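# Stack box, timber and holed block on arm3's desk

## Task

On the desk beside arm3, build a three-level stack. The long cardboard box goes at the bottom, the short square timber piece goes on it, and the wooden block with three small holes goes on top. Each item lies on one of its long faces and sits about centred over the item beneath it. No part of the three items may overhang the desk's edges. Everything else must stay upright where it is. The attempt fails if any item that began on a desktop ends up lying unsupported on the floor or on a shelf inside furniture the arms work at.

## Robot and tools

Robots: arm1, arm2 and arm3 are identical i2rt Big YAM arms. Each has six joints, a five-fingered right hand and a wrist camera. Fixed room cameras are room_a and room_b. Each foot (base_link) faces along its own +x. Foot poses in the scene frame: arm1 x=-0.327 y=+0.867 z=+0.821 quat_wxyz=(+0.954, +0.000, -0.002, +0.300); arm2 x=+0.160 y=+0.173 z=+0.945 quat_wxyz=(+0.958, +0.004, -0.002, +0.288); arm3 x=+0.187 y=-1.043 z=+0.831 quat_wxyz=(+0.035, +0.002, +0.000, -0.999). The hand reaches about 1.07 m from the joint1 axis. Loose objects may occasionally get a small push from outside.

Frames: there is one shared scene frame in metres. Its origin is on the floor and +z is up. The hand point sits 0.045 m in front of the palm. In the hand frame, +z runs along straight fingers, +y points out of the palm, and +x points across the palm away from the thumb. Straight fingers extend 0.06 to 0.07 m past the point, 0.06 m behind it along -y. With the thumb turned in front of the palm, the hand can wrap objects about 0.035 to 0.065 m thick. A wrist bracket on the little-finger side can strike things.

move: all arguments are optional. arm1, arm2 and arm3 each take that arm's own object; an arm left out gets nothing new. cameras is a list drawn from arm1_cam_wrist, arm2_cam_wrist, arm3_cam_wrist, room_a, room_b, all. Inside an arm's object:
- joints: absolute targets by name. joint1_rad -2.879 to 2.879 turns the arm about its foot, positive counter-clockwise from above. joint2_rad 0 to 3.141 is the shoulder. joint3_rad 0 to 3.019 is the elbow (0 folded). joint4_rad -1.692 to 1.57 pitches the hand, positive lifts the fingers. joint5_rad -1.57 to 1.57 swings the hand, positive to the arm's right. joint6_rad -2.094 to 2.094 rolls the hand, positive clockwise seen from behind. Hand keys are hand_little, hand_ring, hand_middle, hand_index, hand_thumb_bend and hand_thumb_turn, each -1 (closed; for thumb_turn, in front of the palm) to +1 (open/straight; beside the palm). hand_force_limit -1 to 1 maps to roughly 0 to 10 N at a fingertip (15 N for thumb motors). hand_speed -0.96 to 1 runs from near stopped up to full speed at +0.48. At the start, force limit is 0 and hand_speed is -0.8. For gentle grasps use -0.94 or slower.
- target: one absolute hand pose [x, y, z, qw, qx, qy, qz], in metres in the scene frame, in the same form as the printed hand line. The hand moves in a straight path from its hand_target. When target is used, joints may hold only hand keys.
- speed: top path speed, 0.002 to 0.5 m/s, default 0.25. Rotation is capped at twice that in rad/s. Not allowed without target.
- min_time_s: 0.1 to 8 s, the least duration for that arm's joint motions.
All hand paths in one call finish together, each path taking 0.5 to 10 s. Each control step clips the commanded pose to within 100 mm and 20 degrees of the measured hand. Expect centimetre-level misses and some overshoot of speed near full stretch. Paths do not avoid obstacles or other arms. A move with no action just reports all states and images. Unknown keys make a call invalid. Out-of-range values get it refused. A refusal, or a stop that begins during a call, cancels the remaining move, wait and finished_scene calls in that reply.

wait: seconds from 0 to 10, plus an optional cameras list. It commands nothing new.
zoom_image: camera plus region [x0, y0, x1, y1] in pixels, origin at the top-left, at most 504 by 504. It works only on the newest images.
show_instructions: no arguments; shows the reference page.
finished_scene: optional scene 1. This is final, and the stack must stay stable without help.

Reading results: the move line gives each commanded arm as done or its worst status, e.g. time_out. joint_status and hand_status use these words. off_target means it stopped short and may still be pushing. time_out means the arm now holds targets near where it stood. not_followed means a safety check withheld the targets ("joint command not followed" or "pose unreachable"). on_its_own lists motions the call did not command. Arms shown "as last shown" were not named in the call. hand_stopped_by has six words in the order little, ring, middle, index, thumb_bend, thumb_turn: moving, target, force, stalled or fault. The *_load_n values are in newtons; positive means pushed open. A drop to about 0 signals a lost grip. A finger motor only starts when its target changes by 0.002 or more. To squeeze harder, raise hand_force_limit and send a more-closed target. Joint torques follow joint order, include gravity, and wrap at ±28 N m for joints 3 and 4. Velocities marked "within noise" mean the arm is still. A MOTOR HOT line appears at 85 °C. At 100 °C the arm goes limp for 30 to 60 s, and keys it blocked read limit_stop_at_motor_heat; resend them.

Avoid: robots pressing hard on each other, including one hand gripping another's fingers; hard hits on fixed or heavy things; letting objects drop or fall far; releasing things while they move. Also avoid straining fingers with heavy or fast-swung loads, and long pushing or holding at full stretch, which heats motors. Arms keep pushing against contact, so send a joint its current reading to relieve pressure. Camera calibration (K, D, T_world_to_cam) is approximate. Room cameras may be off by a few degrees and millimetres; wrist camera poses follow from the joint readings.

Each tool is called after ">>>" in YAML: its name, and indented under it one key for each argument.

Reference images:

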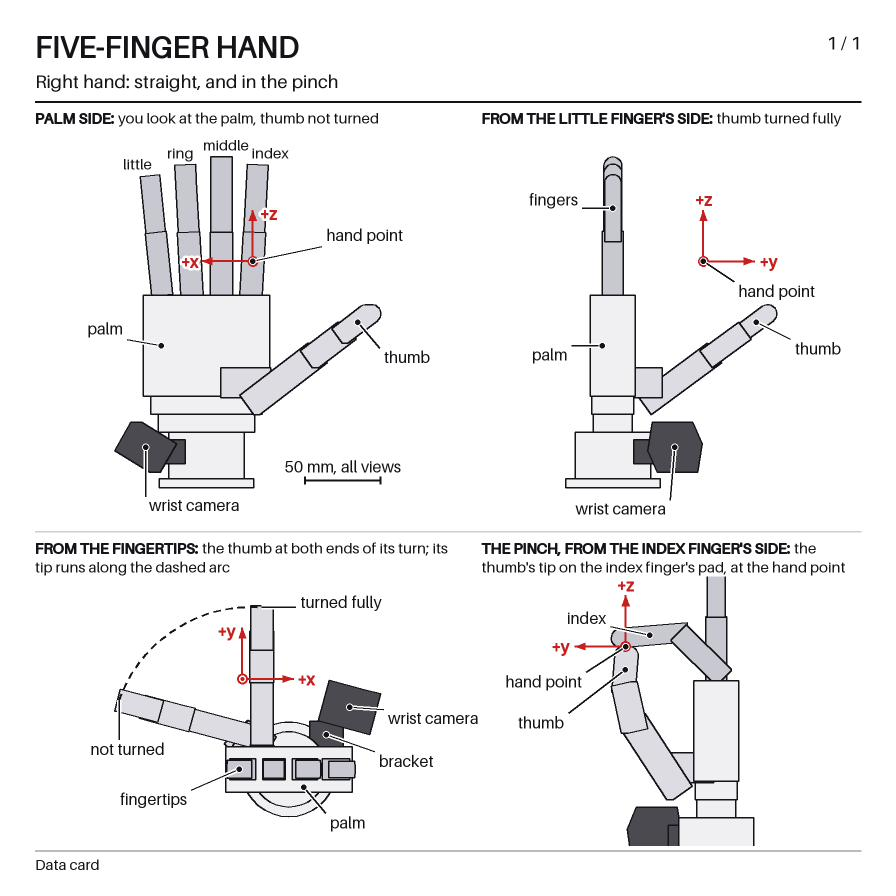

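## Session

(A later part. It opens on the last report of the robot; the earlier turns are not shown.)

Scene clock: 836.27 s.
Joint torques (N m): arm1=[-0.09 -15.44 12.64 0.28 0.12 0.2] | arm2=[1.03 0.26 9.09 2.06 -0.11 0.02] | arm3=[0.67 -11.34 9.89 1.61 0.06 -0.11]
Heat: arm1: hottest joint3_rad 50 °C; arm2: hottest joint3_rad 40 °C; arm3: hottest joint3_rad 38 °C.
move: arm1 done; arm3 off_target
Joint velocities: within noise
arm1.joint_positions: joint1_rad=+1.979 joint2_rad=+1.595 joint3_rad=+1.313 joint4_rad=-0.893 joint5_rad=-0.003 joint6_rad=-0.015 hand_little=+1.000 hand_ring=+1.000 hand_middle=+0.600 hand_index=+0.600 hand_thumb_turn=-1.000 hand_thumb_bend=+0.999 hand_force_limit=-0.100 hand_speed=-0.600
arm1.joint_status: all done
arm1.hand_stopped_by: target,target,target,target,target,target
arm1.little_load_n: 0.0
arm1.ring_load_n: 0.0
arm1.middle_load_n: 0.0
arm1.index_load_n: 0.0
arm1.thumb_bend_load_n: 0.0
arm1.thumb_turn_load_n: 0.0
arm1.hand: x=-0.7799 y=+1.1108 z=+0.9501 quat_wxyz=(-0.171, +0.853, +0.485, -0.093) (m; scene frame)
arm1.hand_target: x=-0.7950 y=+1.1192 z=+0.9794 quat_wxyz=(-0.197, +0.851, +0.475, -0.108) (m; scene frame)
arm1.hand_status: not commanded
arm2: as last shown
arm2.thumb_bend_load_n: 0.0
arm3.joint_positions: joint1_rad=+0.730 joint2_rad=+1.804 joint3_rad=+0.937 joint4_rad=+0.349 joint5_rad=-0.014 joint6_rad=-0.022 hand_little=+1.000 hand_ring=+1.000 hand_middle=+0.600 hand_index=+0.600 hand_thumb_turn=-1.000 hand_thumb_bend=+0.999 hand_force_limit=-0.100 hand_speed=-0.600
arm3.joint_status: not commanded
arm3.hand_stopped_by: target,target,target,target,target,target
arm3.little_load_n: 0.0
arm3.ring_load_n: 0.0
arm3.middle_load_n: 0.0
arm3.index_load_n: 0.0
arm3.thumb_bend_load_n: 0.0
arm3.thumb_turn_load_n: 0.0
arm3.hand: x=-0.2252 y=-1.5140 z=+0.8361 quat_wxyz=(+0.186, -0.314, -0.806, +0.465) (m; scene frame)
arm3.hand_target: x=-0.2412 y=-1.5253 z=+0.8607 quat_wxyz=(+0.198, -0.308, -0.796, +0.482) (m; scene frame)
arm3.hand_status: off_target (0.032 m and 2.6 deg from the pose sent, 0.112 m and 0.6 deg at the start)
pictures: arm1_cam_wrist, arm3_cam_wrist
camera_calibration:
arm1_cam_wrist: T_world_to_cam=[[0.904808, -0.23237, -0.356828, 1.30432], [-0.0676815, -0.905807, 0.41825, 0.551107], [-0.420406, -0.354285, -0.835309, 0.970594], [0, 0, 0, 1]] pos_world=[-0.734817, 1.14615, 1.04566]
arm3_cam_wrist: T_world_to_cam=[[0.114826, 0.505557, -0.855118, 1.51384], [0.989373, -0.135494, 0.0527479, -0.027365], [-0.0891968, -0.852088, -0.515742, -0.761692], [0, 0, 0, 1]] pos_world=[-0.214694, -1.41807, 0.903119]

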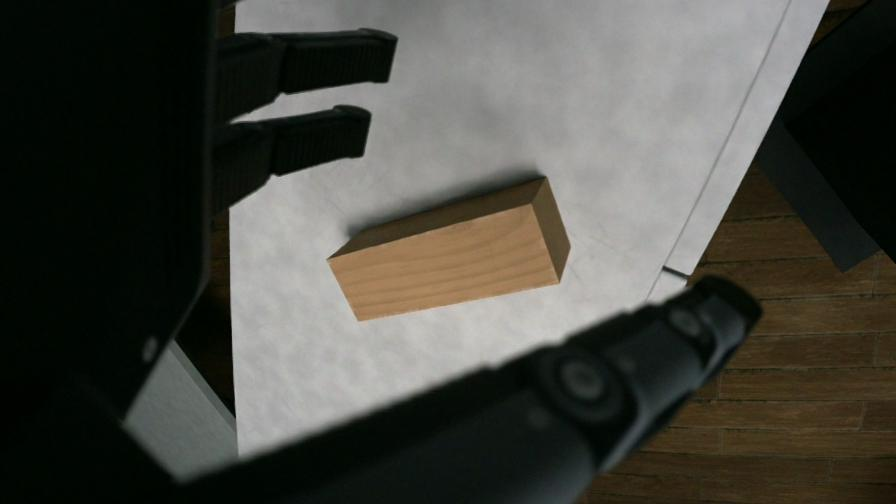

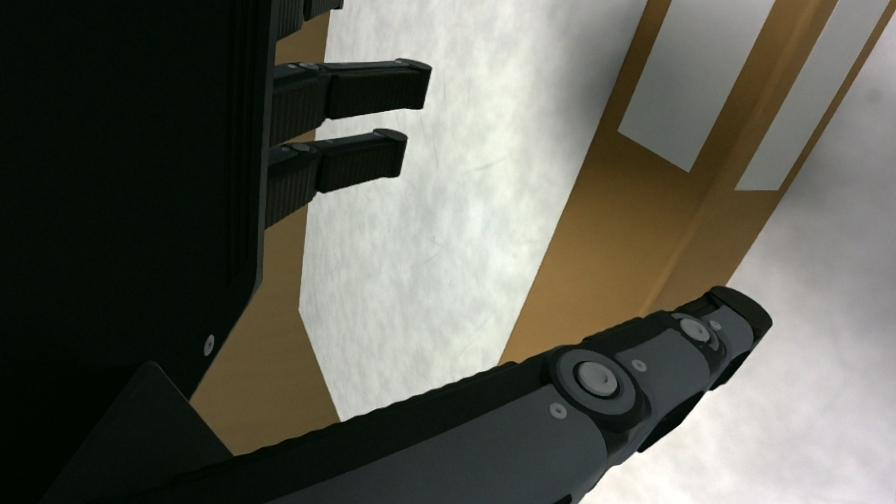

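>>> move:
  arm1: {"target": [-0.88, 1.04, 0.94, 0.49846, -0.86336, -0.06795, 0.03923], "speed": 0.3}
  arm2: {"target": [0.365, 0.82, 0.90, 0.43941, -0.76108, 0.41323, -0.23858], "speed": 0.3}
  arm3: {"target": [-0.22, -1.50, 1.05, 0.1976, -0.3084, -0.7965, 0.4817], "speed": 0.2}
  cameras: ["arm1_cam_wrist", "arm2_cam_wrist", "room_a"]

Scene clock: 886.20 s.
Joint torques (N m): arm1=[0.79 -12.92 11.73 0.1 0.84 0.18] | arm2=[0.91 -19.08 9.48 1.76 0.53 0.04] | arm3=[0.32 -9 13.11 1.59 -0.07 -0.12]
Heat: arm1: hottest joint3_rad 52 °C; arm2: hottest joint3_rad 41 °C; arm3: hottest joint3_rad 40 °C.
move: arm1 off_target; arm2 off_target; arm3 off_target
Joint velocities: within noise
arm1.joint_positions: joint1_rad=+2.439 joint2_rad=+1.656 joint3_rad=+1.180 joint4_rad=-0.731 joint5_rad=+0.993 joint6_rad=+1.101 hand_little=+1.000 hand_ring=+1.000 hand_middle=+0.600 hand_index=+0.600 hand_thumb_turn=-1.000 hand_thumb_bend=+0.999 hand_force_limit=-0.100 hand_speed=-0.600
arm1.joint_status: not commanded
arm1.hand_stopped_by: target,target,target,target,target,target
arm1.little_load_n: 0.0
arm1.ring_load_n: 0.0
arm1.middle_load_n: 0.0
arm1.index_load_n: -0.5
arm1.thumb_bend_load_n: 0.0
arm1.thumb_turn_load_n: 0.5
arm1.hand: x=-0.8589 y=+1.0435 z=+0.9253 quat_wxyz=(-0.495, +0.865, +0.078, -0.021) (m; scene frame)
arm1.hand_target: x=-0.8790 y=+1.0397 z=+0.9403 quat_wxyz=(-0.498, +0.863, +0.068, -0.040) (m; scene frame)
arm1.hand_status: off_target (0.026 m and 2.4 deg from the pose sent, 0.123 m and 61.8 deg at the start)
arm2.joint_positions: joint1_rad=+0.790 joint2_rad=+2.028 joint3_rad=+1.129 joint4_rad=+0.157 joint5_rad=+0.670 joint6_rad=+0.465 hand_little=+1.000 hand_ring=+1.000 hand_middle=+0.600 hand_index=+0.600 hand_thumb_turn=-1.000 hand_thumb_bend=+1.000 hand_force_limit=+0.000 hand_speed=-0.500
arm2.joint_status: not commanded
arm2.hand_stopped_by: target,target,target,target,target,target
arm2.little_load_n: 0.0
arm2.ring_load_n: 0.0
arm2.middle_load_n: 0.0
arm2.index_load_n: 0.0
arm2.thumb_bend_load_n: 0.0
arm2.thumb_turn_load_n: 0.0
arm2.hand: x=+0.3641 y=+0.7979 z=+0.8861 quat_wxyz=(-0.421, +0.773, -0.407, +0.246) (m; scene frame)
arm2.hand_target: x=+0.3647 y=+0.8190 z=+0.9007 quat_wxyz=(-0.440, +0.761, -0.413, +0.238) (m; scene frame)
arm2.hand_status: off_target (0.026 m and 2.8 deg from the pose sent, 0.696 m and 41.2 deg at the start)
arm3.joint_positions: joint1_rad=+0.730 joint2_rad=+1.438 joint3_rad=+1.059 joint4_rad=-0.150 joint5_rad=-0.014 joint6_rad=-0.022 hand_little=+1.000 hand_ring=+1.000 hand_middle=+0.600 hand_index=+0.600 hand_thumb_turn=-1.000 hand_thumb_bend=+0.999 hand_force_limit=-0.100 hand_speed=-0.600
arm3.joint_status: not commanded
arm3.hand_stopped_by: target,target,target,target,target,target
arm3.little_load_n: 0.0
arm3.ring_load_n: 0.0
arm3.middle_load_n: 0.0
arm3.index_load_n: 0.0
arm3.thumb_bend_load_n: 0.0
arm3.thumb_turn_load_n: 0.0
arm3.hand: x=-0.2046 y=-1.4917 z=+1.0155 quat_wxyz=(+0.184, -0.315, -0.809, +0.461) (m; scene frame)
arm3.hand_target: x=-0.2187 y=-1.4987 z=+1.0502 quat_wxyz=(+0.198, -0.308, -0.796, +0.482) (m; scene frame)
arm3.hand_status: off_target (0.039 m and 3.2 deg from the pose sent, 0.215 m and 2.6 deg at the start)
pictures: arm1_cam_wrist, arm2_cam_wrist, room_a
camera_calibration:
arm1_cam_wrist: T_world_to_cam=[[0.370158, -0.449295, -0.813091, 1.54071], [-0.712406, -0.699028, 0.0619448, 0.055278], [-0.596205, 0.556322, -0.578832, -0.445729], [0, 0, 0, 1]] pos_world=[-0.796671, 0.978841, 0.991308]
arm2_cam_wrist: T_world_to_cam=[[-0.261238, -0.490696, -0.831247, 1.23061], [-0.919821, 0.387689, 0.0602163, -0.0282453], [0.292717, 0.78033, -0.552632, -0.128694], [0, 0, 0, 1]] pos_world=[0.333172, 0.715229, 0.95352]

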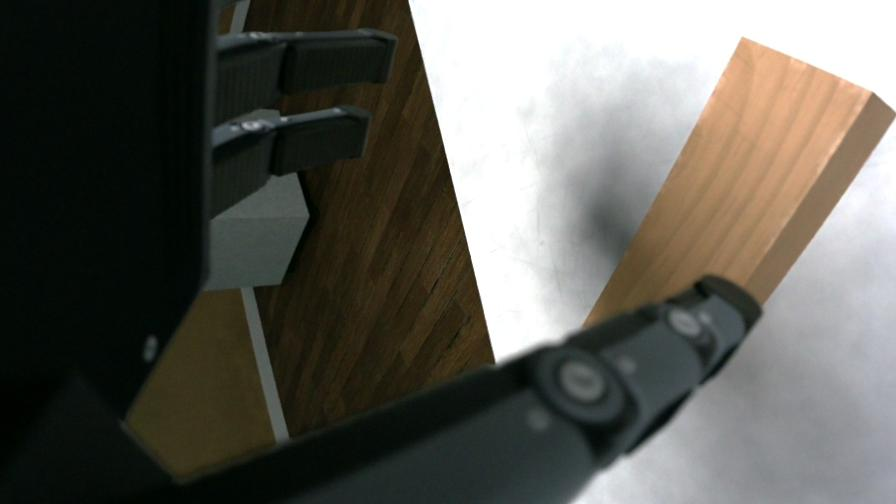

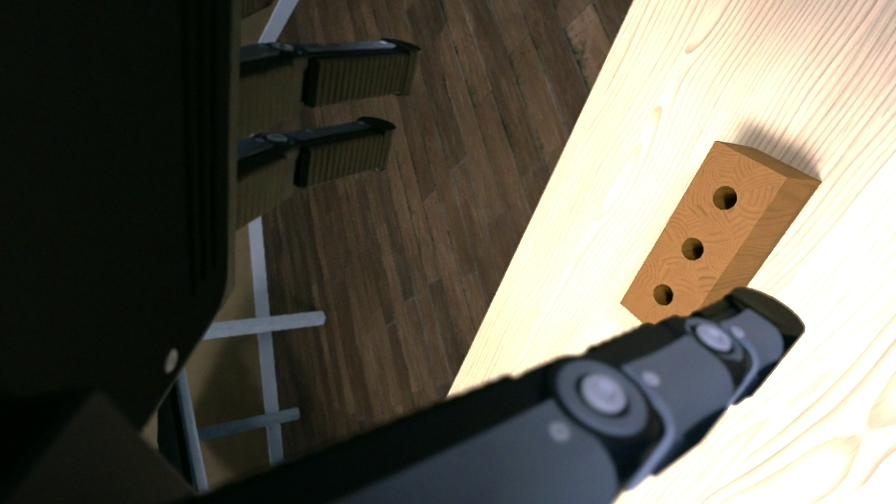

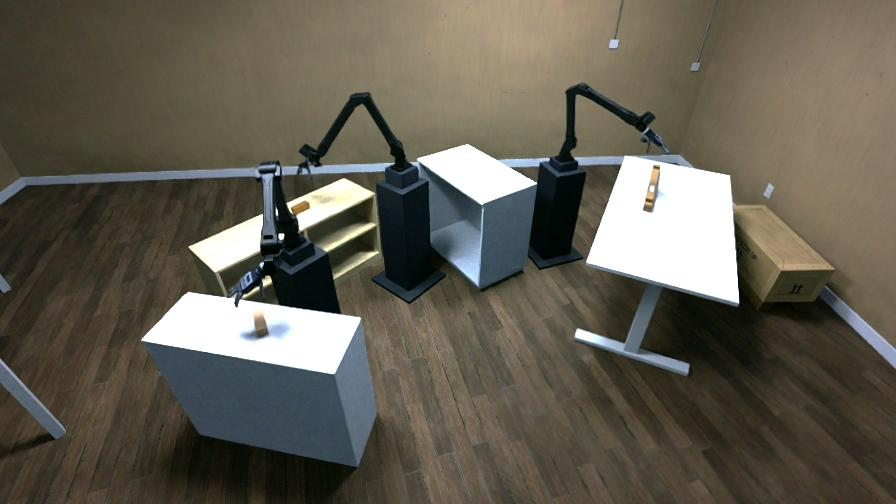

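>>> zoom_image:
  camera: "arm2_cam_wrist"
  region: [580, 110, 860, 350]

>>> zoom_image:
  camera: "arm1_cam_wrist"
  region: [560, 20, 896, 350]

Scaled by 1.800.

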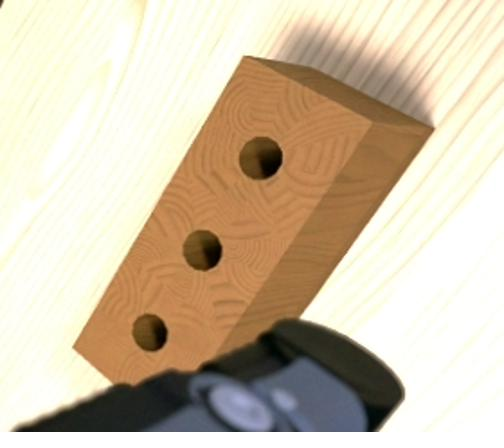

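Scaled by 1.500.

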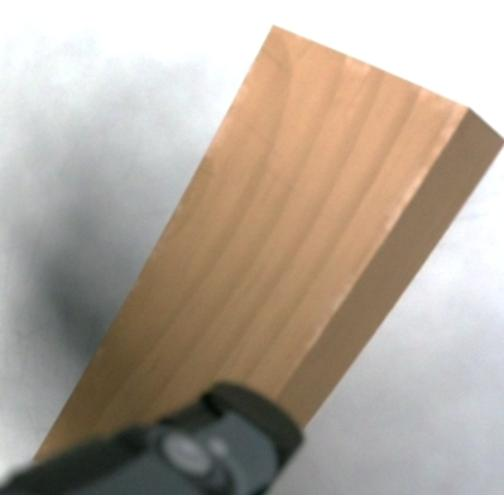

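>>> move:
  arm1: {"target": [-0.886, 1.031, 0.875, 0.5015, -0.8610, -0.058, 0.057], "speed": 0.15}
  arm2: {"target": [0.377, 0.875, 0.81, 0.455, -0.750, 0.418, -0.230], "speed": 0.15}
  cameras: ["arm1_cam_wrist", "arm2_cam_wrist", "room_b"]

>>> zoom_image:
  camera: "room_b"
  region: [640, 200, 760, 340]

Scene clock: 958.27 s.
Joint torques (N m): arm1=[0.97 -14.04 7.54 0.92 0.84 0.19] | arm2=[0.62 -21.19 8.7 2.18 0.29 0.04] | arm3=[0.32 -9 13.11 1.59 -0.08 -0.12]
Heat: arm1: hottest joint3_rad 52 °C; arm2: hottest joint3_rad 42 °C; arm3: hottest joint3_rad 48 °C.
move: arm1 off_target; arm2 off_target
Joint velocities: within noise
arm1.joint_positions: joint1_rad=+2.455 joint2_rad=+1.750 joint3_rad=+1.139 joint4_rad=-0.564 joint5_rad=+1.002 joint6_rad=+1.134 hand_little=+1.000 hand_ring=+1.000 hand_middle=+0.600 hand_index=+0.600 hand_thumb_turn=-1.000 hand_thumb_bend=+0.999 hand_force_limit=-0.100 hand_speed=-0.600
arm1.joint_status: not commanded
arm1.hand_stopped_by: target,target,target,target,target,target
arm1.little_load_n: 0.0
arm1.ring_load_n: 0.0
arm1.middle_load_n: 0.0
arm1.index_load_n: 0.0
arm1.thumb_bend_load_n: 0.0
arm1.thumb_turn_load_n: 0.0
arm1.hand: x=-0.8778 y=+1.0376 z=+0.8748 quat_wxyz=(-0.500, +0.863, +0.062, -0.045) (m; scene frame)
arm1.hand_target: x=-0.8859 y=+1.0310 z=+0.8752 quat_wxyz=(-0.502, +0.861, +0.058, -0.057) (m; scene frame)
arm1.hand_status: off_target (0.011 m and 1.4 deg from the pose sent, 0.058 m and 4.8 deg at the start)
arm2.joint_positions: joint1_rad=+0.790 joint2_rad=+2.301 joint3_rad=+1.316 joint4_rad=+0.280 joint5_rad=+0.670 joint6_rad=+0.471 hand_little=+1.000 hand_ring=+1.000 hand_middle=+0.600 hand_index=+0.600 hand_thumb_turn=-1.000 hand_thumb_bend=+1.000 hand_force_limit=+0.000 hand_speed=-0.500
arm2.joint_status: not commanded
arm2.hand_stopped_by: target,target,target,target,target,target
arm2.little_load_n: 0.0
arm2.ring_load_n: 0.0
arm2.middle_load_n: 0.0
arm2.index_load_n: 0.0
arm2.thumb_bend_load_n: 0.0
arm2.thumb_turn_load_n: 0.0
arm2.hand: x=+0.3749 y=+0.8538 z=+0.8006 quat_wxyz=(-0.437, +0.763, -0.412, +0.240) (m; scene frame)
arm2.hand_target: x=+0.3768 y=+0.8740 z=+0.8107 quat_wxyz=(-0.456, +0.751, -0.419, +0.230) (m; scene frame)
arm2.hand_status: off_target (0.023 m and 2.9 deg from the pose sent, 0.109 m and 5.2 deg at the start)
arm3: as last shown
pictures: arm1_cam_wrist, arm2_cam_wrist, room_b
camera_calibration:
arm1_cam_wrist: T_world_to_cam=[[0.320183, -0.444904, -0.836387, 1.47593], [-0.709918, -0.697273, 0.0991351, 0.008563], [-0.627295, 0.562025, -0.5391, -0.550919], [0, 0, 0, 1]] pos_world=[-0.812078, 0.972247, 0.936599]
arm2_cam_wrist: T_world_to_cam=[[-0.25891, -0.455965, -0.851506, 1.17554], [-0.919201, 0.387113, 0.0722016, -0.044212], [0.296707, 0.801399, -0.519351, -0.268827], [0, 0, 0, 1]] pos_world=[0.343482, 0.768558, 0.864558]

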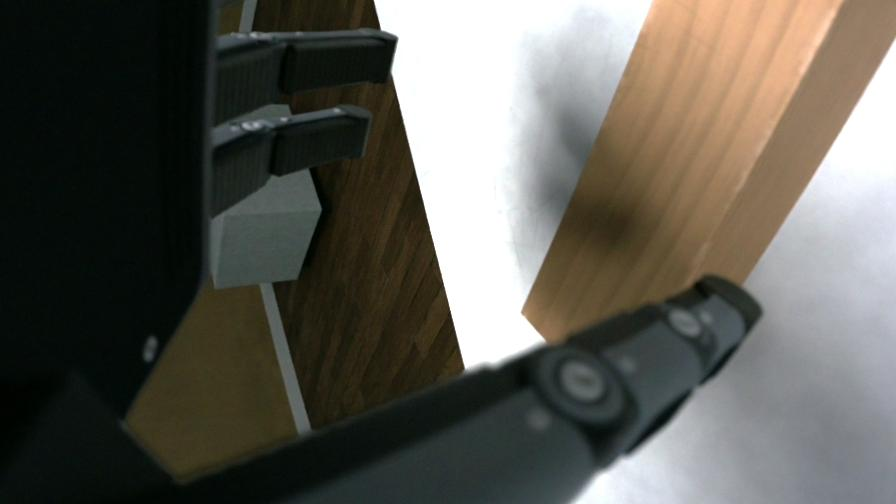

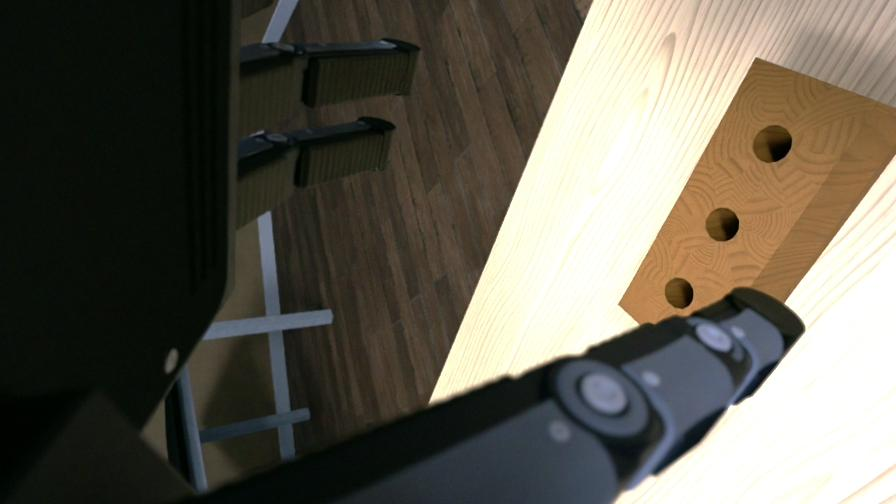

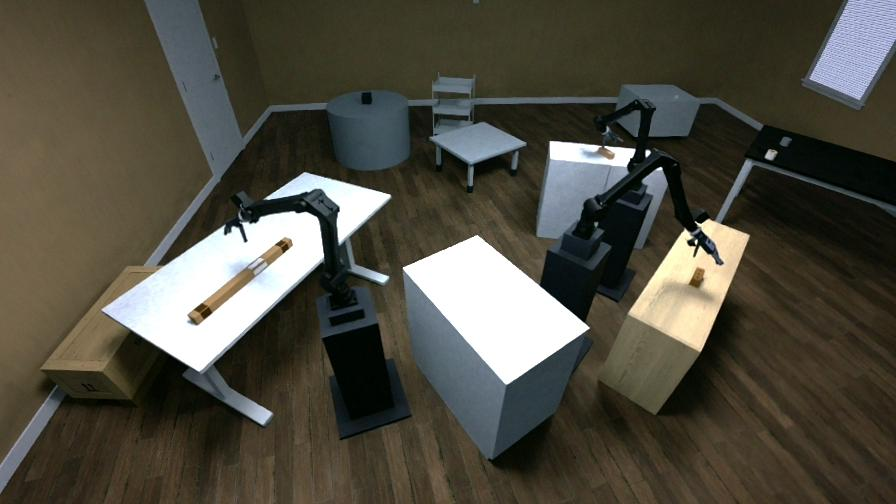

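Scaled by 3.600.

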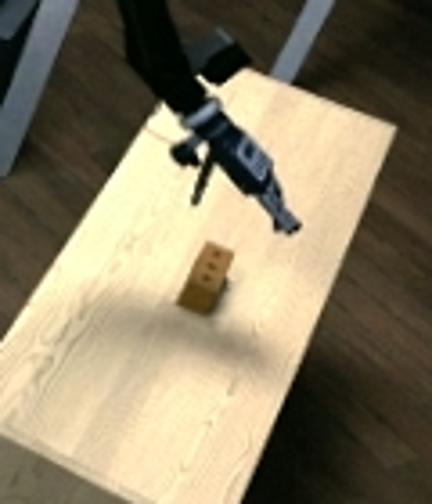

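>>> zoom_image:
  camera: "arm2_cam_wrist"
  region: [600, 40, 896, 340]

Scaled by 1.680.

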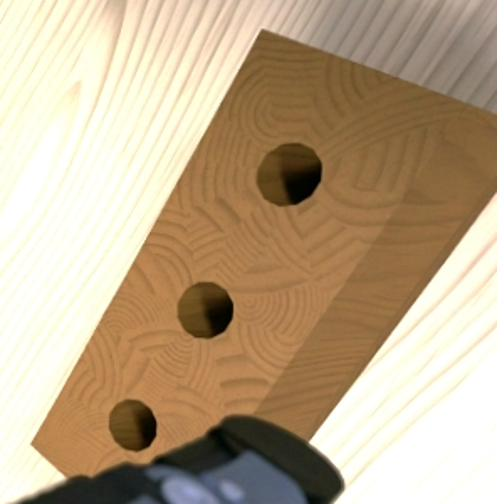

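>>> move:
  arm1: {"target": [-0.882, 1.0265, 0.812, 0.5015, -0.8610, -0.058, 0.052], "speed": 0.07}
  arm2: {"target": [0.381, 0.898, 0.735, 0.455, -0.750, 0.415, -0.230], "speed": 0.07}
  cameras: ["arm1_cam_wrist", "arm2_cam_wrist"]

Scene clock: 1001.03 s.
Joint torques (N m): arm1=[1.03 -14.39 6.58 0.88 0.85 0.19] | arm2=[0.56 -22.48 8.23 2.21 0.27 -0.03] | arm3=[0.32 -9.05 13.11 1.59 -0.08 -0.13]
Heat: arm1: hottest joint3_rad 50 °C; arm2: hottest joint3_rad 43 °C; arm3: hottest joint3_rad 49 °C.
move: arm1 done; arm2 off_target
Joint velocities: within noise
arm1.joint_positions: joint1_rad=+2.465 joint2_rad=+1.854 joint3_rad=+1.093 joint4_rad=-0.440 joint5_rad=+1.008 joint6_rad=+1.158 hand_little=+1.000 hand_ring=+1.000 hand_middle=+0.600 hand_index=+0.600 hand_thumb_turn=-1.000 hand_thumb_bend=+0.999 hand_force_limit=-0.100 hand_speed=-0.600
arm1.joint_status: not commanded
arm1.hand_stopped_by: target,target,target,target,target,target
arm1.little_load_n: 0.0
arm1.ring_load_n: -0.5
arm1.middle_load_n: 0.0
arm1.index_load_n: 0.0
arm1.thumb_bend_load_n: 0.0
arm1.thumb_turn_load_n: 0.0
arm1.hand: x=-0.8750 y=+1.0335 z=+0.8136 quat_wxyz=(-0.500, +0.863, +0.061, -0.041) (m; scene frame)
arm1.hand_target: x=-0.8818 y=+1.0264 z=+0.8120 quat_wxyz=(-0.502, +0.862, +0.058, -0.052) (m; scene frame)
arm1.hand_status: done (0.010 m and 1.3 deg from the pose sent, 0.064 m and 1.0 deg at the start)
arm2.joint_positions: joint1_rad=+0.790 joint2_rad=+2.497 joint3_rad=+1.460 joint4_rad=+0.337 joint5_rad=+0.669 joint6_rad=+0.471 hand_little=+1.000 hand_ring=+1.000 hand_middle=+0.600 hand_index=+0.600 hand_thumb_turn=-1.000 hand_thumb_bend=+1.000 hand_force_limit=+0.000 hand_speed=-0.500
arm2.joint_status: not commanded
arm2.hand_stopped_by: target,target,target,target,target,target
arm2.little_load_n: 0.0
arm2.ring_load_n: 0.0
arm2.middle_load_n: 0.0
arm2.index_load_n: 0.0
arm2.thumb_bend_load_n: 0.0
arm2.thumb_turn_load_n: 0.0
arm2.hand: x=+0.3796 y=+0.8785 z=+0.7274 quat_wxyz=(-0.439, +0.762, -0.412, +0.239) (m; scene frame)
arm2.hand_target: x=+0.3808 y=+0.8972 z=+0.7358 quat_wxyz=(-0.456, +0.752, -0.416, +0.231) (m; scene frame)
arm2.hand_status: off_target (0.021 m and 2.6 deg from the pose sent, 0.079 m and 2.8 deg at the start)
arm3: as last shown
arm3.ring_load_n: -0.5
pictures: arm1_cam_wrist, arm2_cam_wrist
camera_calibration:
arm1_cam_wrist: T_world_to_cam=[[0.322317, -0.44612, -0.834919, 1.4239], [-0.714339, -0.693361, 0.0947139, 0.00953925], [-0.621153, 0.565887, -0.542163, -0.575929], [0, 0, 0, 1]] pos_world=[-0.809873, 0.967755, 0.875691]
arm2_cam_wrist: T_world_to_cam=[[-0.258273, -0.452231, -0.853688, 1.12373], [-0.919443, 0.386285, 0.0735367, -0.0443042], [0.296511, 0.80391, -0.515567, -0.332829], [0, 0, 0, 1]] pos_world=[0.348181, 0.792863, 0.790974]

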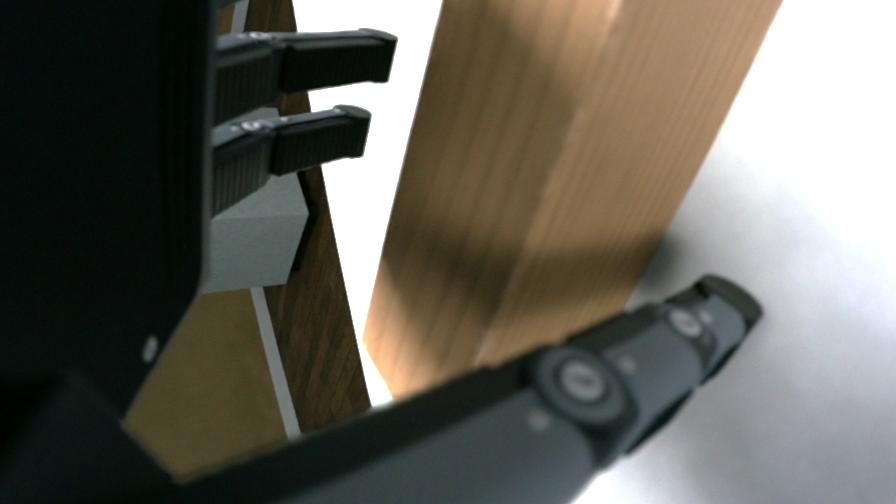

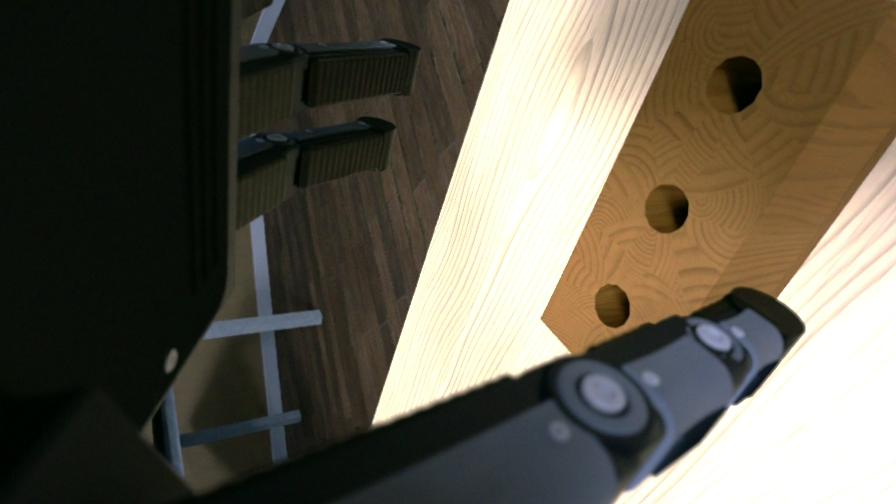

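>>> move:
  arm1: {"target": [-0.8815, 1.0264, 0.807, 0.5015, -0.8610, -0.058, 0.052], "speed": 0.05, "joints": {"hand_thumb_bend": 0.6, "hand_speed": -0.8, "hand_force_limit": 0.2}}
  arm2: {"target": [0.3803, 0.9007, 0.665, 0.455, -0.750, 0.415, -0.230], "speed": 0.06}
  cameras: ["arm1_cam_wrist", "arm2_cam_wrist"]

Scene clock: 1027.67 s.
Joint torques (N m): arm1=[1.03 -14.1 6.41 0.88 0.84 0.19] | arm2=[0.79 -22.95 7.56 2.25 0.32 -0.02] | arm3=[0.32 -9 13.14 1.59 -0.08 -0.12]
Heat: arm1: hottest joint3_rad 49 °C; arm2: hottest joint3_rad 41 °C; arm3: hottest joint3_rad 50 °C.
move: arm1 done; arm2 off_target
Joint velocities: within noise
arm1.joint_positions: joint1_rad=+2.465 joint2_rad=+1.860 joint3_rad=+1.090 joint4_rad=-0.427 joint5_rad=+1.009 joint6_rad=+1.159 hand_little=+1.000 hand_ring=+1.000 hand_middle=+0.600 hand_index=+0.600 hand_thumb_turn=-1.000 hand_thumb_bend=+0.600 hand_force_limit=+0.200 hand_speed=-0.800
arm1.joint_status: all done
arm1.hand_stopped_by: target,target,target,target,target,target
arm1.little_load_n: 0.0
arm1.ring_load_n: 0.0
arm1.middle_load_n: 0.0
arm1.index_load_n: 0.0
arm1.thumb_bend_load_n: 0.0
arm1.thumb_turn_load_n: 0.0
arm1.hand: x=-0.8757 y=+1.0334 z=+0.8107 quat_wxyz=(-0.501, +0.862, +0.060, -0.043) (m; scene frame)
arm1.hand_target: x=-0.8814 y=+1.0265 z=+0.8072 quat_wxyz=(-0.502, +0.862, +0.058, -0.052) (m; scene frame)
arm1.hand_status: done (0.010 m and 1.0 deg from the pose sent, 0.012 m and 1.3 deg at the start)
arm2.joint_positions: joint1_rad=+0.790 joint2_rad=+2.659 joint3_rad=+1.562 joint4_rad=+0.397 joint5_rad=+0.669 joint6_rad=+0.471 hand_little=+1.000 hand_ring=+1.000 hand_middle=+0.600 hand_index=+0.600 hand_thumb_turn=-1.000 hand_thumb_bend=+1.000 hand_force_limit=+0.000 hand_speed=-0.500
arm2.joint_status: not commanded
arm2.hand_stopped_by: target,target,target,target,target,target
arm2.little_load_n: 0.0
arm2.ring_load_n: 0.0
arm2.middle_load_n: 0.0
arm2.index_load_n: 0.0
arm2.thumb_bend_load_n: 0.0
arm2.thumb_turn_load_n: 0.0
arm2.hand: x=+0.3803 y=+0.8823 z=+0.6588 quat_wxyz=(-0.439, +0.762, -0.412, +0.239) (m; scene frame)
arm2.hand_target: x=+0.3801 y=+0.8999 z=+0.6658 quat_wxyz=(-0.456, +0.752, -0.416, +0.231) (m; scene frame)
arm2.hand_status: off_target (0.019 m and 2.5 deg from the pose sent, 0.066 m and 2.6 deg at the start)
arm3: as last shown
arm3.little_load_n: -0.5
arm3.ring_load_n: 0.0
pictures: arm1_cam_wrist, arm2_cam_wrist
camera_calibration:
arm1_cam_wrist: T_world_to_cam=[[0.318543, -0.445565, -0.836661, 1.41925], [-0.713853, -0.693472, 0.0975231, 0.00753615], [-0.623654, 0.566188, -0.538968, -0.582956], [0, 0, 0, 1]] pos_world=[-0.810274, 0.967655, 0.872498]
arm2_cam_wrist: T_world_to_cam=[[-0.258253, -0.451918, -0.853859, 1.06685], [-0.91945, 0.386246, 0.0736643, -0.0401354], [0.29651, 0.804104, -0.515265, -0.371884], [0, 0, 0, 1]] pos_world=[0.348881, 0.796663, 0.722275]

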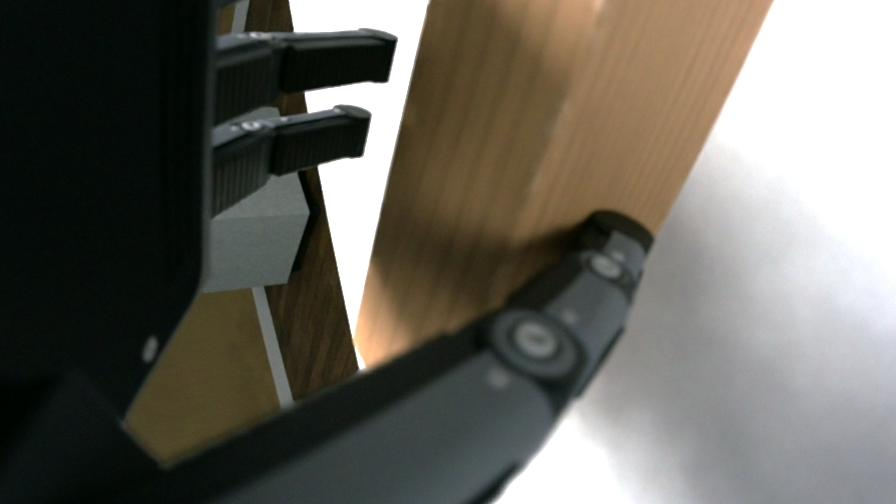

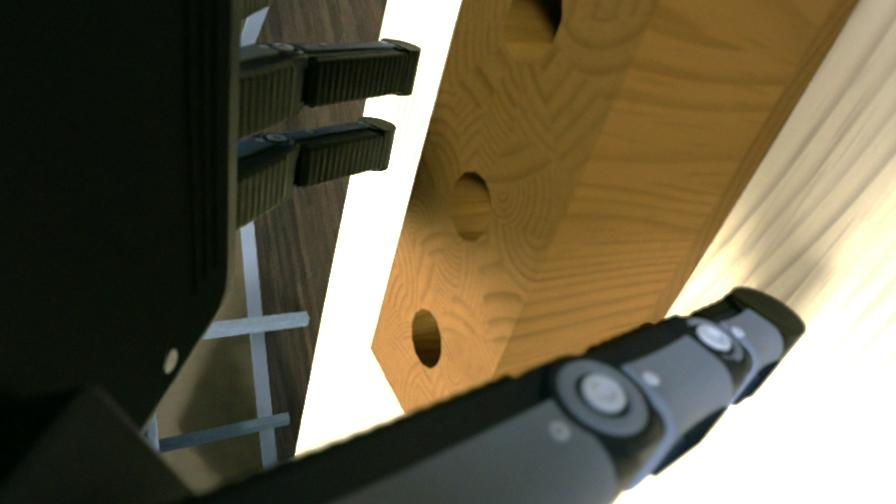

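>>> move:
  arm1: {"joints": {"hand_index": -0.3, "hand_middle": -0.3, "hand_speed": -0.93, "hand_force_limit": -0.1}}
  arm2: {"joints": {"hand_thumb_bend": 0.6, "hand_speed": -0.8, "hand_force_limit": 0.2}}
  cameras: ["arm2_cam_wrist"]

Scene clock: 1038.03 s.
Joint torques (N m): arm1=[1.03 -14.15 6.41 0.87 0.72 0.18] | arm2=[0.79 -23.12 7.57 2.24 0.33 -0.01] | arm3=[0.38 -9 13.12 1.59 -0.08 -0.12]
Heat: arm1: hottest joint3_rad 48 °C; arm2: hottest joint3_rad 41 °C; arm3: hottest joint3_rad 50 °C.
move: arm1 off_target; arm2 done
Joint velocities: within noise
arm1.joint_positions: joint1_rad=+2.465 joint2_rad=+1.860 joint3_rad=+1.090 joint4_rad=-0.427 joint5_rad=+1.011 joint6_rad=+1.159 hand_little=+1.000 hand_ring=+1.000 hand_middle=+0.123 hand_index=+0.110 hand_thumb_turn=-1.000 hand_thumb_bend=+0.602 hand_force_limit=-0.100 hand_speed=-0.930
arm1.joint_status: hand_middle off_target (ended at +0.123, target -0.300); hand_index off_target (ended at +0.110, target -0.300); the others done
arm1.hand_stopped_by: target,target,force,force,target,target
arm1.little_load_n: 0.0
arm1.ring_load_n: 0.0
arm1.middle_load_n: 3.5
arm1.index_load_n: 4.5
arm1.thumb_bend_load_n: 7.5
arm1.thumb_turn_load_n: -0.5
arm1.hand: x=-0.8757 y=+1.0338 z=+0.8111 quat_wxyz=(-0.502, +0.862, +0.059, -0.043) (m; scene frame)
arm1.hand_target: x=-0.8814 y=+1.0264 z=+0.8072 quat_wxyz=(-0.502, +0.862, +0.058, -0.052) (m; scene frame)
arm1.hand_status: not commanded
arm2.joint_positions: joint1_rad=+0.791 joint2_rad=+2.660 joint3_rad=+1.562 joint4_rad=+0.398 joint5_rad=+0.669 joint6_rad=+0.471 hand_little=+1.000 hand_ring=+1.000 hand_middle=+0.600 hand_index=+0.600 hand_thumb_turn=-1.000 hand_thumb_bend=+0.600 hand_force_limit=+0.200 hand_speed=-0.800
arm2.joint_status: all done
arm2.hand_stopped_by: target,target,target,target,target,target
arm2.little_load_n: 0.0
arm2.ring_load_n: 0.0
arm2.middle_load_n: 0.0
arm2.index_load_n: 0.0
arm2.thumb_bend_load_n: 0.0
arm2.thumb_turn_load_n: 0.0
arm2.hand: x=+0.3800 y=+0.8823 z=+0.6584 quat_wxyz=(-0.439, +0.762, -0.412, +0.239) (m; scene frame)
arm2.hand_target: x=+0.3800 y=+0.9000 z=+0.6658 quat_wxyz=(-0.456, +0.752, -0.416, +0.230) (m; scene frame)
arm2.hand_status: not commanded
arm3: as last shown
arm3.little_load_n: 0.0
arm3.middle_load_n: -0.5
arm3.index_load_n: -0.5
pictures: arm2_cam_wrist
camera_calibration:
arm2_cam_wrist: T_world_to_cam=[[-0.258048, -0.452032, -0.853861, 1.0664], [-0.919603, 0.385888, 0.0736277, -0.0399792], [0.296212, 0.804213, -0.515267, -0.371902], [0, 0, 0, 1]] pos_world=[0.34858, 0.796563, 0.721875]

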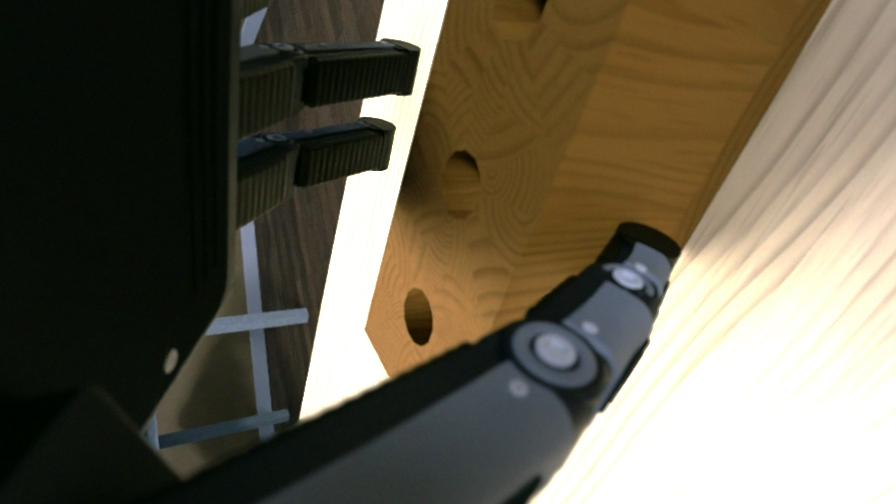

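>>> move:
  arm1: {"target": [-0.87, 1.03, 0.93, 0.5015, -0.8610, -0.058, 0.052], "speed": 0.12}
  arm2: {"joints": {"hand_index": -0.3, "hand_middle": -0.3, "hand_speed": -0.93, "hand_force_limit": -0.1}}
  cameras: ["arm1_cam_wrist", "arm2_cam_wrist"]

Scene clock: 1049.47 s.
Joint torques (N m): arm1=[0.26 -16.5 11.48 0.12 0.8 -0.02] | arm2=[0.73 -23 7.53 2.18 0.32 -0.01] | arm3=[0.32 -9.05 13.11 1.61 -0.08 -0.12]
Heat: arm1: hottest joint3_rad 47 °C; arm2: hottest joint3_rad 41 °C; arm3: hottest joint3_rad 50 °C.
move: arm1 off_target; arm2 off_target
Joint velocities: within noise
arm1.joint_positions: joint1_rad=+2.465 joint2_rad=+1.675 joint3_rad=+1.112 joint4_rad=-0.692 joint5_rad=+1.006 joint6_rad=+1.161 hand_little=+1.000 hand_ring=+1.000 hand_middle=+0.123 hand_index=+0.110 hand_thumb_turn=-1.000 hand_thumb_bend=+0.602 hand_force_limit=-0.100 hand_speed=-0.930
arm1.joint_status: not commanded
arm1.hand_stopped_by: target,target,force,force,target,target
arm1.little_load_n: 0.0
arm1.ring_load_n: 0.0
arm1.middle_load_n: 3.5
arm1.index_load_n: 4.0
arm1.thumb_bend_load_n: 8.5
arm1.thumb_turn_load_n: -0.5
arm1.hand: x=-0.8465 y=+1.0308 z=+0.8941 quat_wxyz=(-0.496, +0.865, +0.073, -0.020) (m; scene frame)
arm1.hand_target: x=-0.8682 y=+1.0299 z=+0.9304 quat_wxyz=(-0.502, +0.861, +0.058, -0.052) (m; scene frame)
arm1.hand_status: off_target (0.043 m and 4.2 deg from the pose sent, 0.119 m and 1.0 deg at the start)
arm2.joint_positions: joint1_rad=+0.791 joint2_rad=+2.660 joint3_rad=+1.562 joint4_rad=+0.398 joint5_rad=+0.669 joint6_rad=+0.471 hand_little=+1.000 hand_ring=+1.000 hand_middle=+0.116 hand_index=+0.109 hand_thumb_turn=-1.000 hand_thumb_bend=+0.601 hand_force_limit=-0.100 hand_speed=-0.930
arm2.joint_status: hand_middle off_target (ended at +0.116, target -0.300); hand_index off_target (ended at +0.109, target -0.300); the others done
arm2.hand_stopped_by: target,target,force,force,target,target
arm2.little_load_n: 0.0
arm2.ring_load_n: 0.0
arm2.middle_load_n: 4.0
arm2.index_load_n: 4.5
arm2.thumb_bend_load_n: 6.5
arm2.thumb_turn_load_n: -1.0
arm2.hand: x=+0.3800 y=+0.8826 z=+0.6586 quat_wxyz=(-0.439, +0.762, -0.412, +0.239) (m; scene frame)
arm2.hand_target: x=+0.3799 y=+0.8999 z=+0.6657 quat_wxyz=(-0.456, +0.752, -0.416, +0.230) (m; scene frame)
arm2.hand_status: not commanded
arm3: as last shown
arm3.middle_load_n: 0.0
arm3.index_load_n: 0.0
pictures: arm1_cam_wrist, arm2_cam_wrist
camera_calibration:
arm1_cam_wrist: T_world_to_cam=[[0.363756, -0.450846, -0.815119, 1.50302], [-0.718466, -0.692745, 0.0625375, 0.0449691], [-0.592865, 0.562887, -0.575908, -0.455996], [0, 0, 0, 1]] pos_world=[-0.784766, 0.965455, 0.959714]
arm2_cam_wrist: T_world_to_cam=[[-0.258026, -0.451429, -0.854186, 1.0664], [-0.919706, 0.38556, 0.0740526, -0.0400217], [0.295911, 0.804708, -0.514667, -0.372843], [0, 0, 0, 1]] pos_world=[0.348679, 0.796864, 0.721977]

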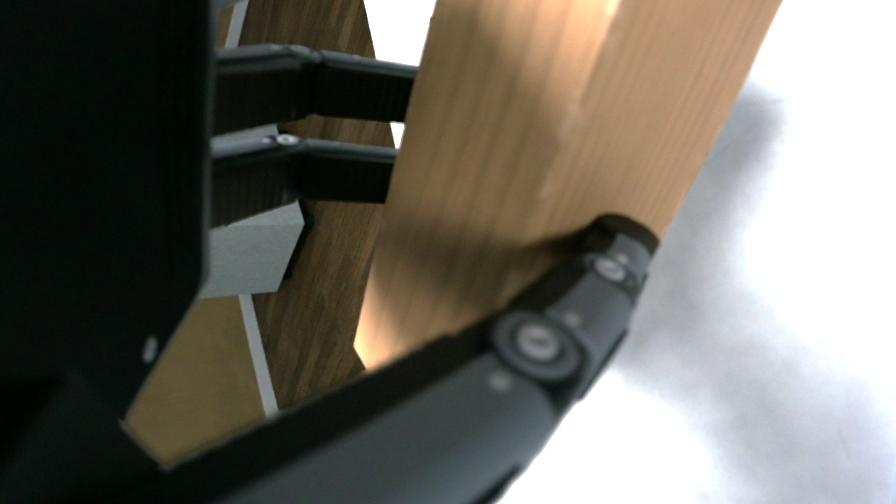

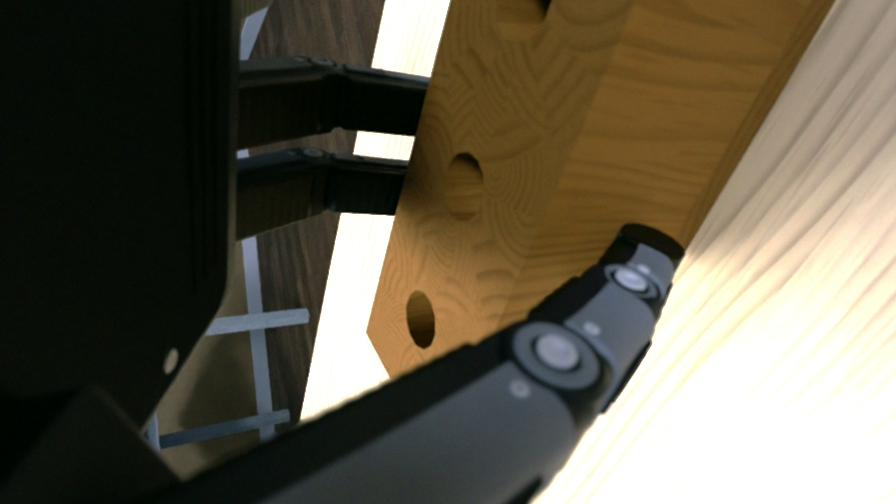

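>>> move:
  arm1: {"target": [-0.86, 1.03, 1.10, 0.5015, -0.8610, -0.058, 0.052], "speed": 0.15}
  arm2: {"target": [0.375, 0.83, 1.06, 0.455, -0.750, 0.415, -0.230], "speed": 0.15}
  cameras: ["arm2_cam_wrist"]

Scene clock: 1104.50 s.
Joint torques (N m): arm1=[0.15 -15.91 13.59 0.08 0.8 -0.07] | arm2=[-0.26 -21.66 10.24 1.61 0.4 -0.14] | arm3=[0.38 -9.05 13.12 1.61 -0.07 -0.12]
Heat: arm1: hottest joint3_rad 51 °C; arm2: hottest joint3_rad 41 °C; arm3: hottest joint3_rad 51 °C.
move: arm1 off_target; arm2 off_target
Joint velocities: within noise
arm1.joint_positions: joint1_rad=+2.465 joint2_rad=+1.532 joint3_rad=+1.393 joint4_rad=-1.123 joint5_rad=+1.006 joint6_rad=+1.161 hand_little=+1.000 hand_ring=+1.000 hand_middle=+0.123 hand_index=+0.110 hand_thumb_turn=-1.000 hand_thumb_bend=+0.602 hand_force_limit=-0.100 hand_speed=-0.930
arm1.joint_status: not commanded
arm1.hand_stopped_by: target,target,force,force,target,target
arm1.little_load_n: 0.0
arm1.ring_load_n: 0.0
arm1.middle_load_n: 3.0
arm1.index_load_n: 4.0
arm1.thumb_bend_load_n: 8.5
arm1.thumb_turn_load_n: 0.0
arm1.hand: x=-0.8468 y=+1.0304 z=+1.0556 quat_wxyz=(-0.496, +0.865, +0.075, -0.016) (m; scene frame)
arm1.hand_target: x=-0.8576 y=+1.0299 z=+1.0996 quat_wxyz=(-0.502, +0.861, +0.058, -0.052) (m; scene frame)
arm1.hand_status: off_target (0.046 m and 4.6 deg from the pose sent, 0.206 m and 4.2 deg at the start)
arm2.joint_positions: joint1_rad=+0.788 joint2_rad=+1.821 joint3_rad=+1.256 joint4_rad=-0.149 joint5_rad=+0.656 joint6_rad=+0.471 hand_little=+1.000 hand_ring=+1.000 hand_middle=+0.116 hand_index=+0.109 hand_thumb_turn=-1.000 hand_thumb_bend=+0.601 hand_force_limit=-0.100 hand_speed=-0.930
arm2.joint_status: not commanded
arm2.hand_stopped_by: target,target,force,force,target,target
arm2.little_load_n: 0.0
arm2.ring_load_n: -0.5
arm2.middle_load_n: 3.0
arm2.index_load_n: 4.0
arm2.thumb_bend_load_n: 7.0
arm2.thumb_turn_load_n: -0.5
arm2.hand: x=+0.3668 y=+0.8195 z=+1.0250 quat_wxyz=(-0.433, +0.768, -0.410, +0.235) (m; scene frame)
arm2.hand_target: x=+0.3747 y=+0.8292 z=+1.0601 quat_wxyz=(-0.456, +0.752, -0.416, +0.231) (m; scene frame)
arm2.hand_status: off_target (0.037 m and 3.3 deg from the pose sent, 0.405 m and 2.5 deg at the start)
arm3: as last shown
pictures: arm2_cam_wrist
camera_calibration:
arm2_cam_wrist: T_world_to_cam=[[-0.263867, -0.464385, -0.845412, 1.35126], [-0.921698, 0.379764, 0.0790731, -0.05459], [0.284336, 0.800079, -0.52823, -0.107653], [0, 0, 0, 1]] pos_world=[0.336846, 0.734365, 1.08982]

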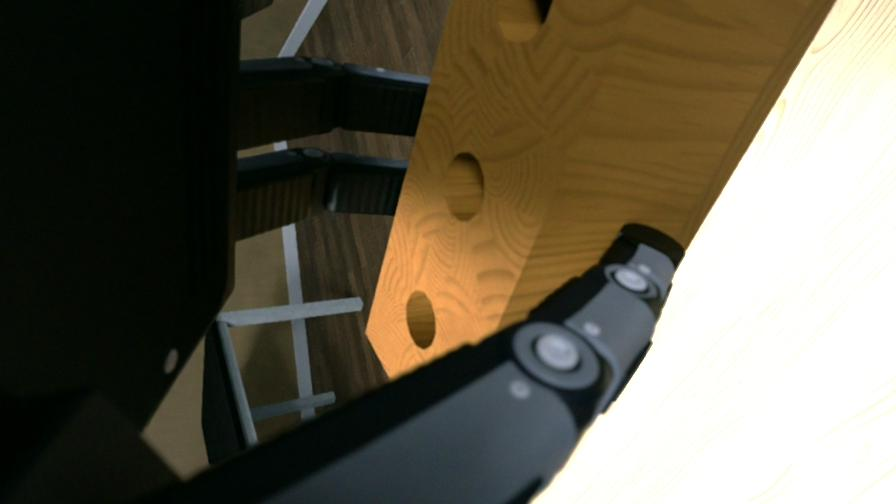

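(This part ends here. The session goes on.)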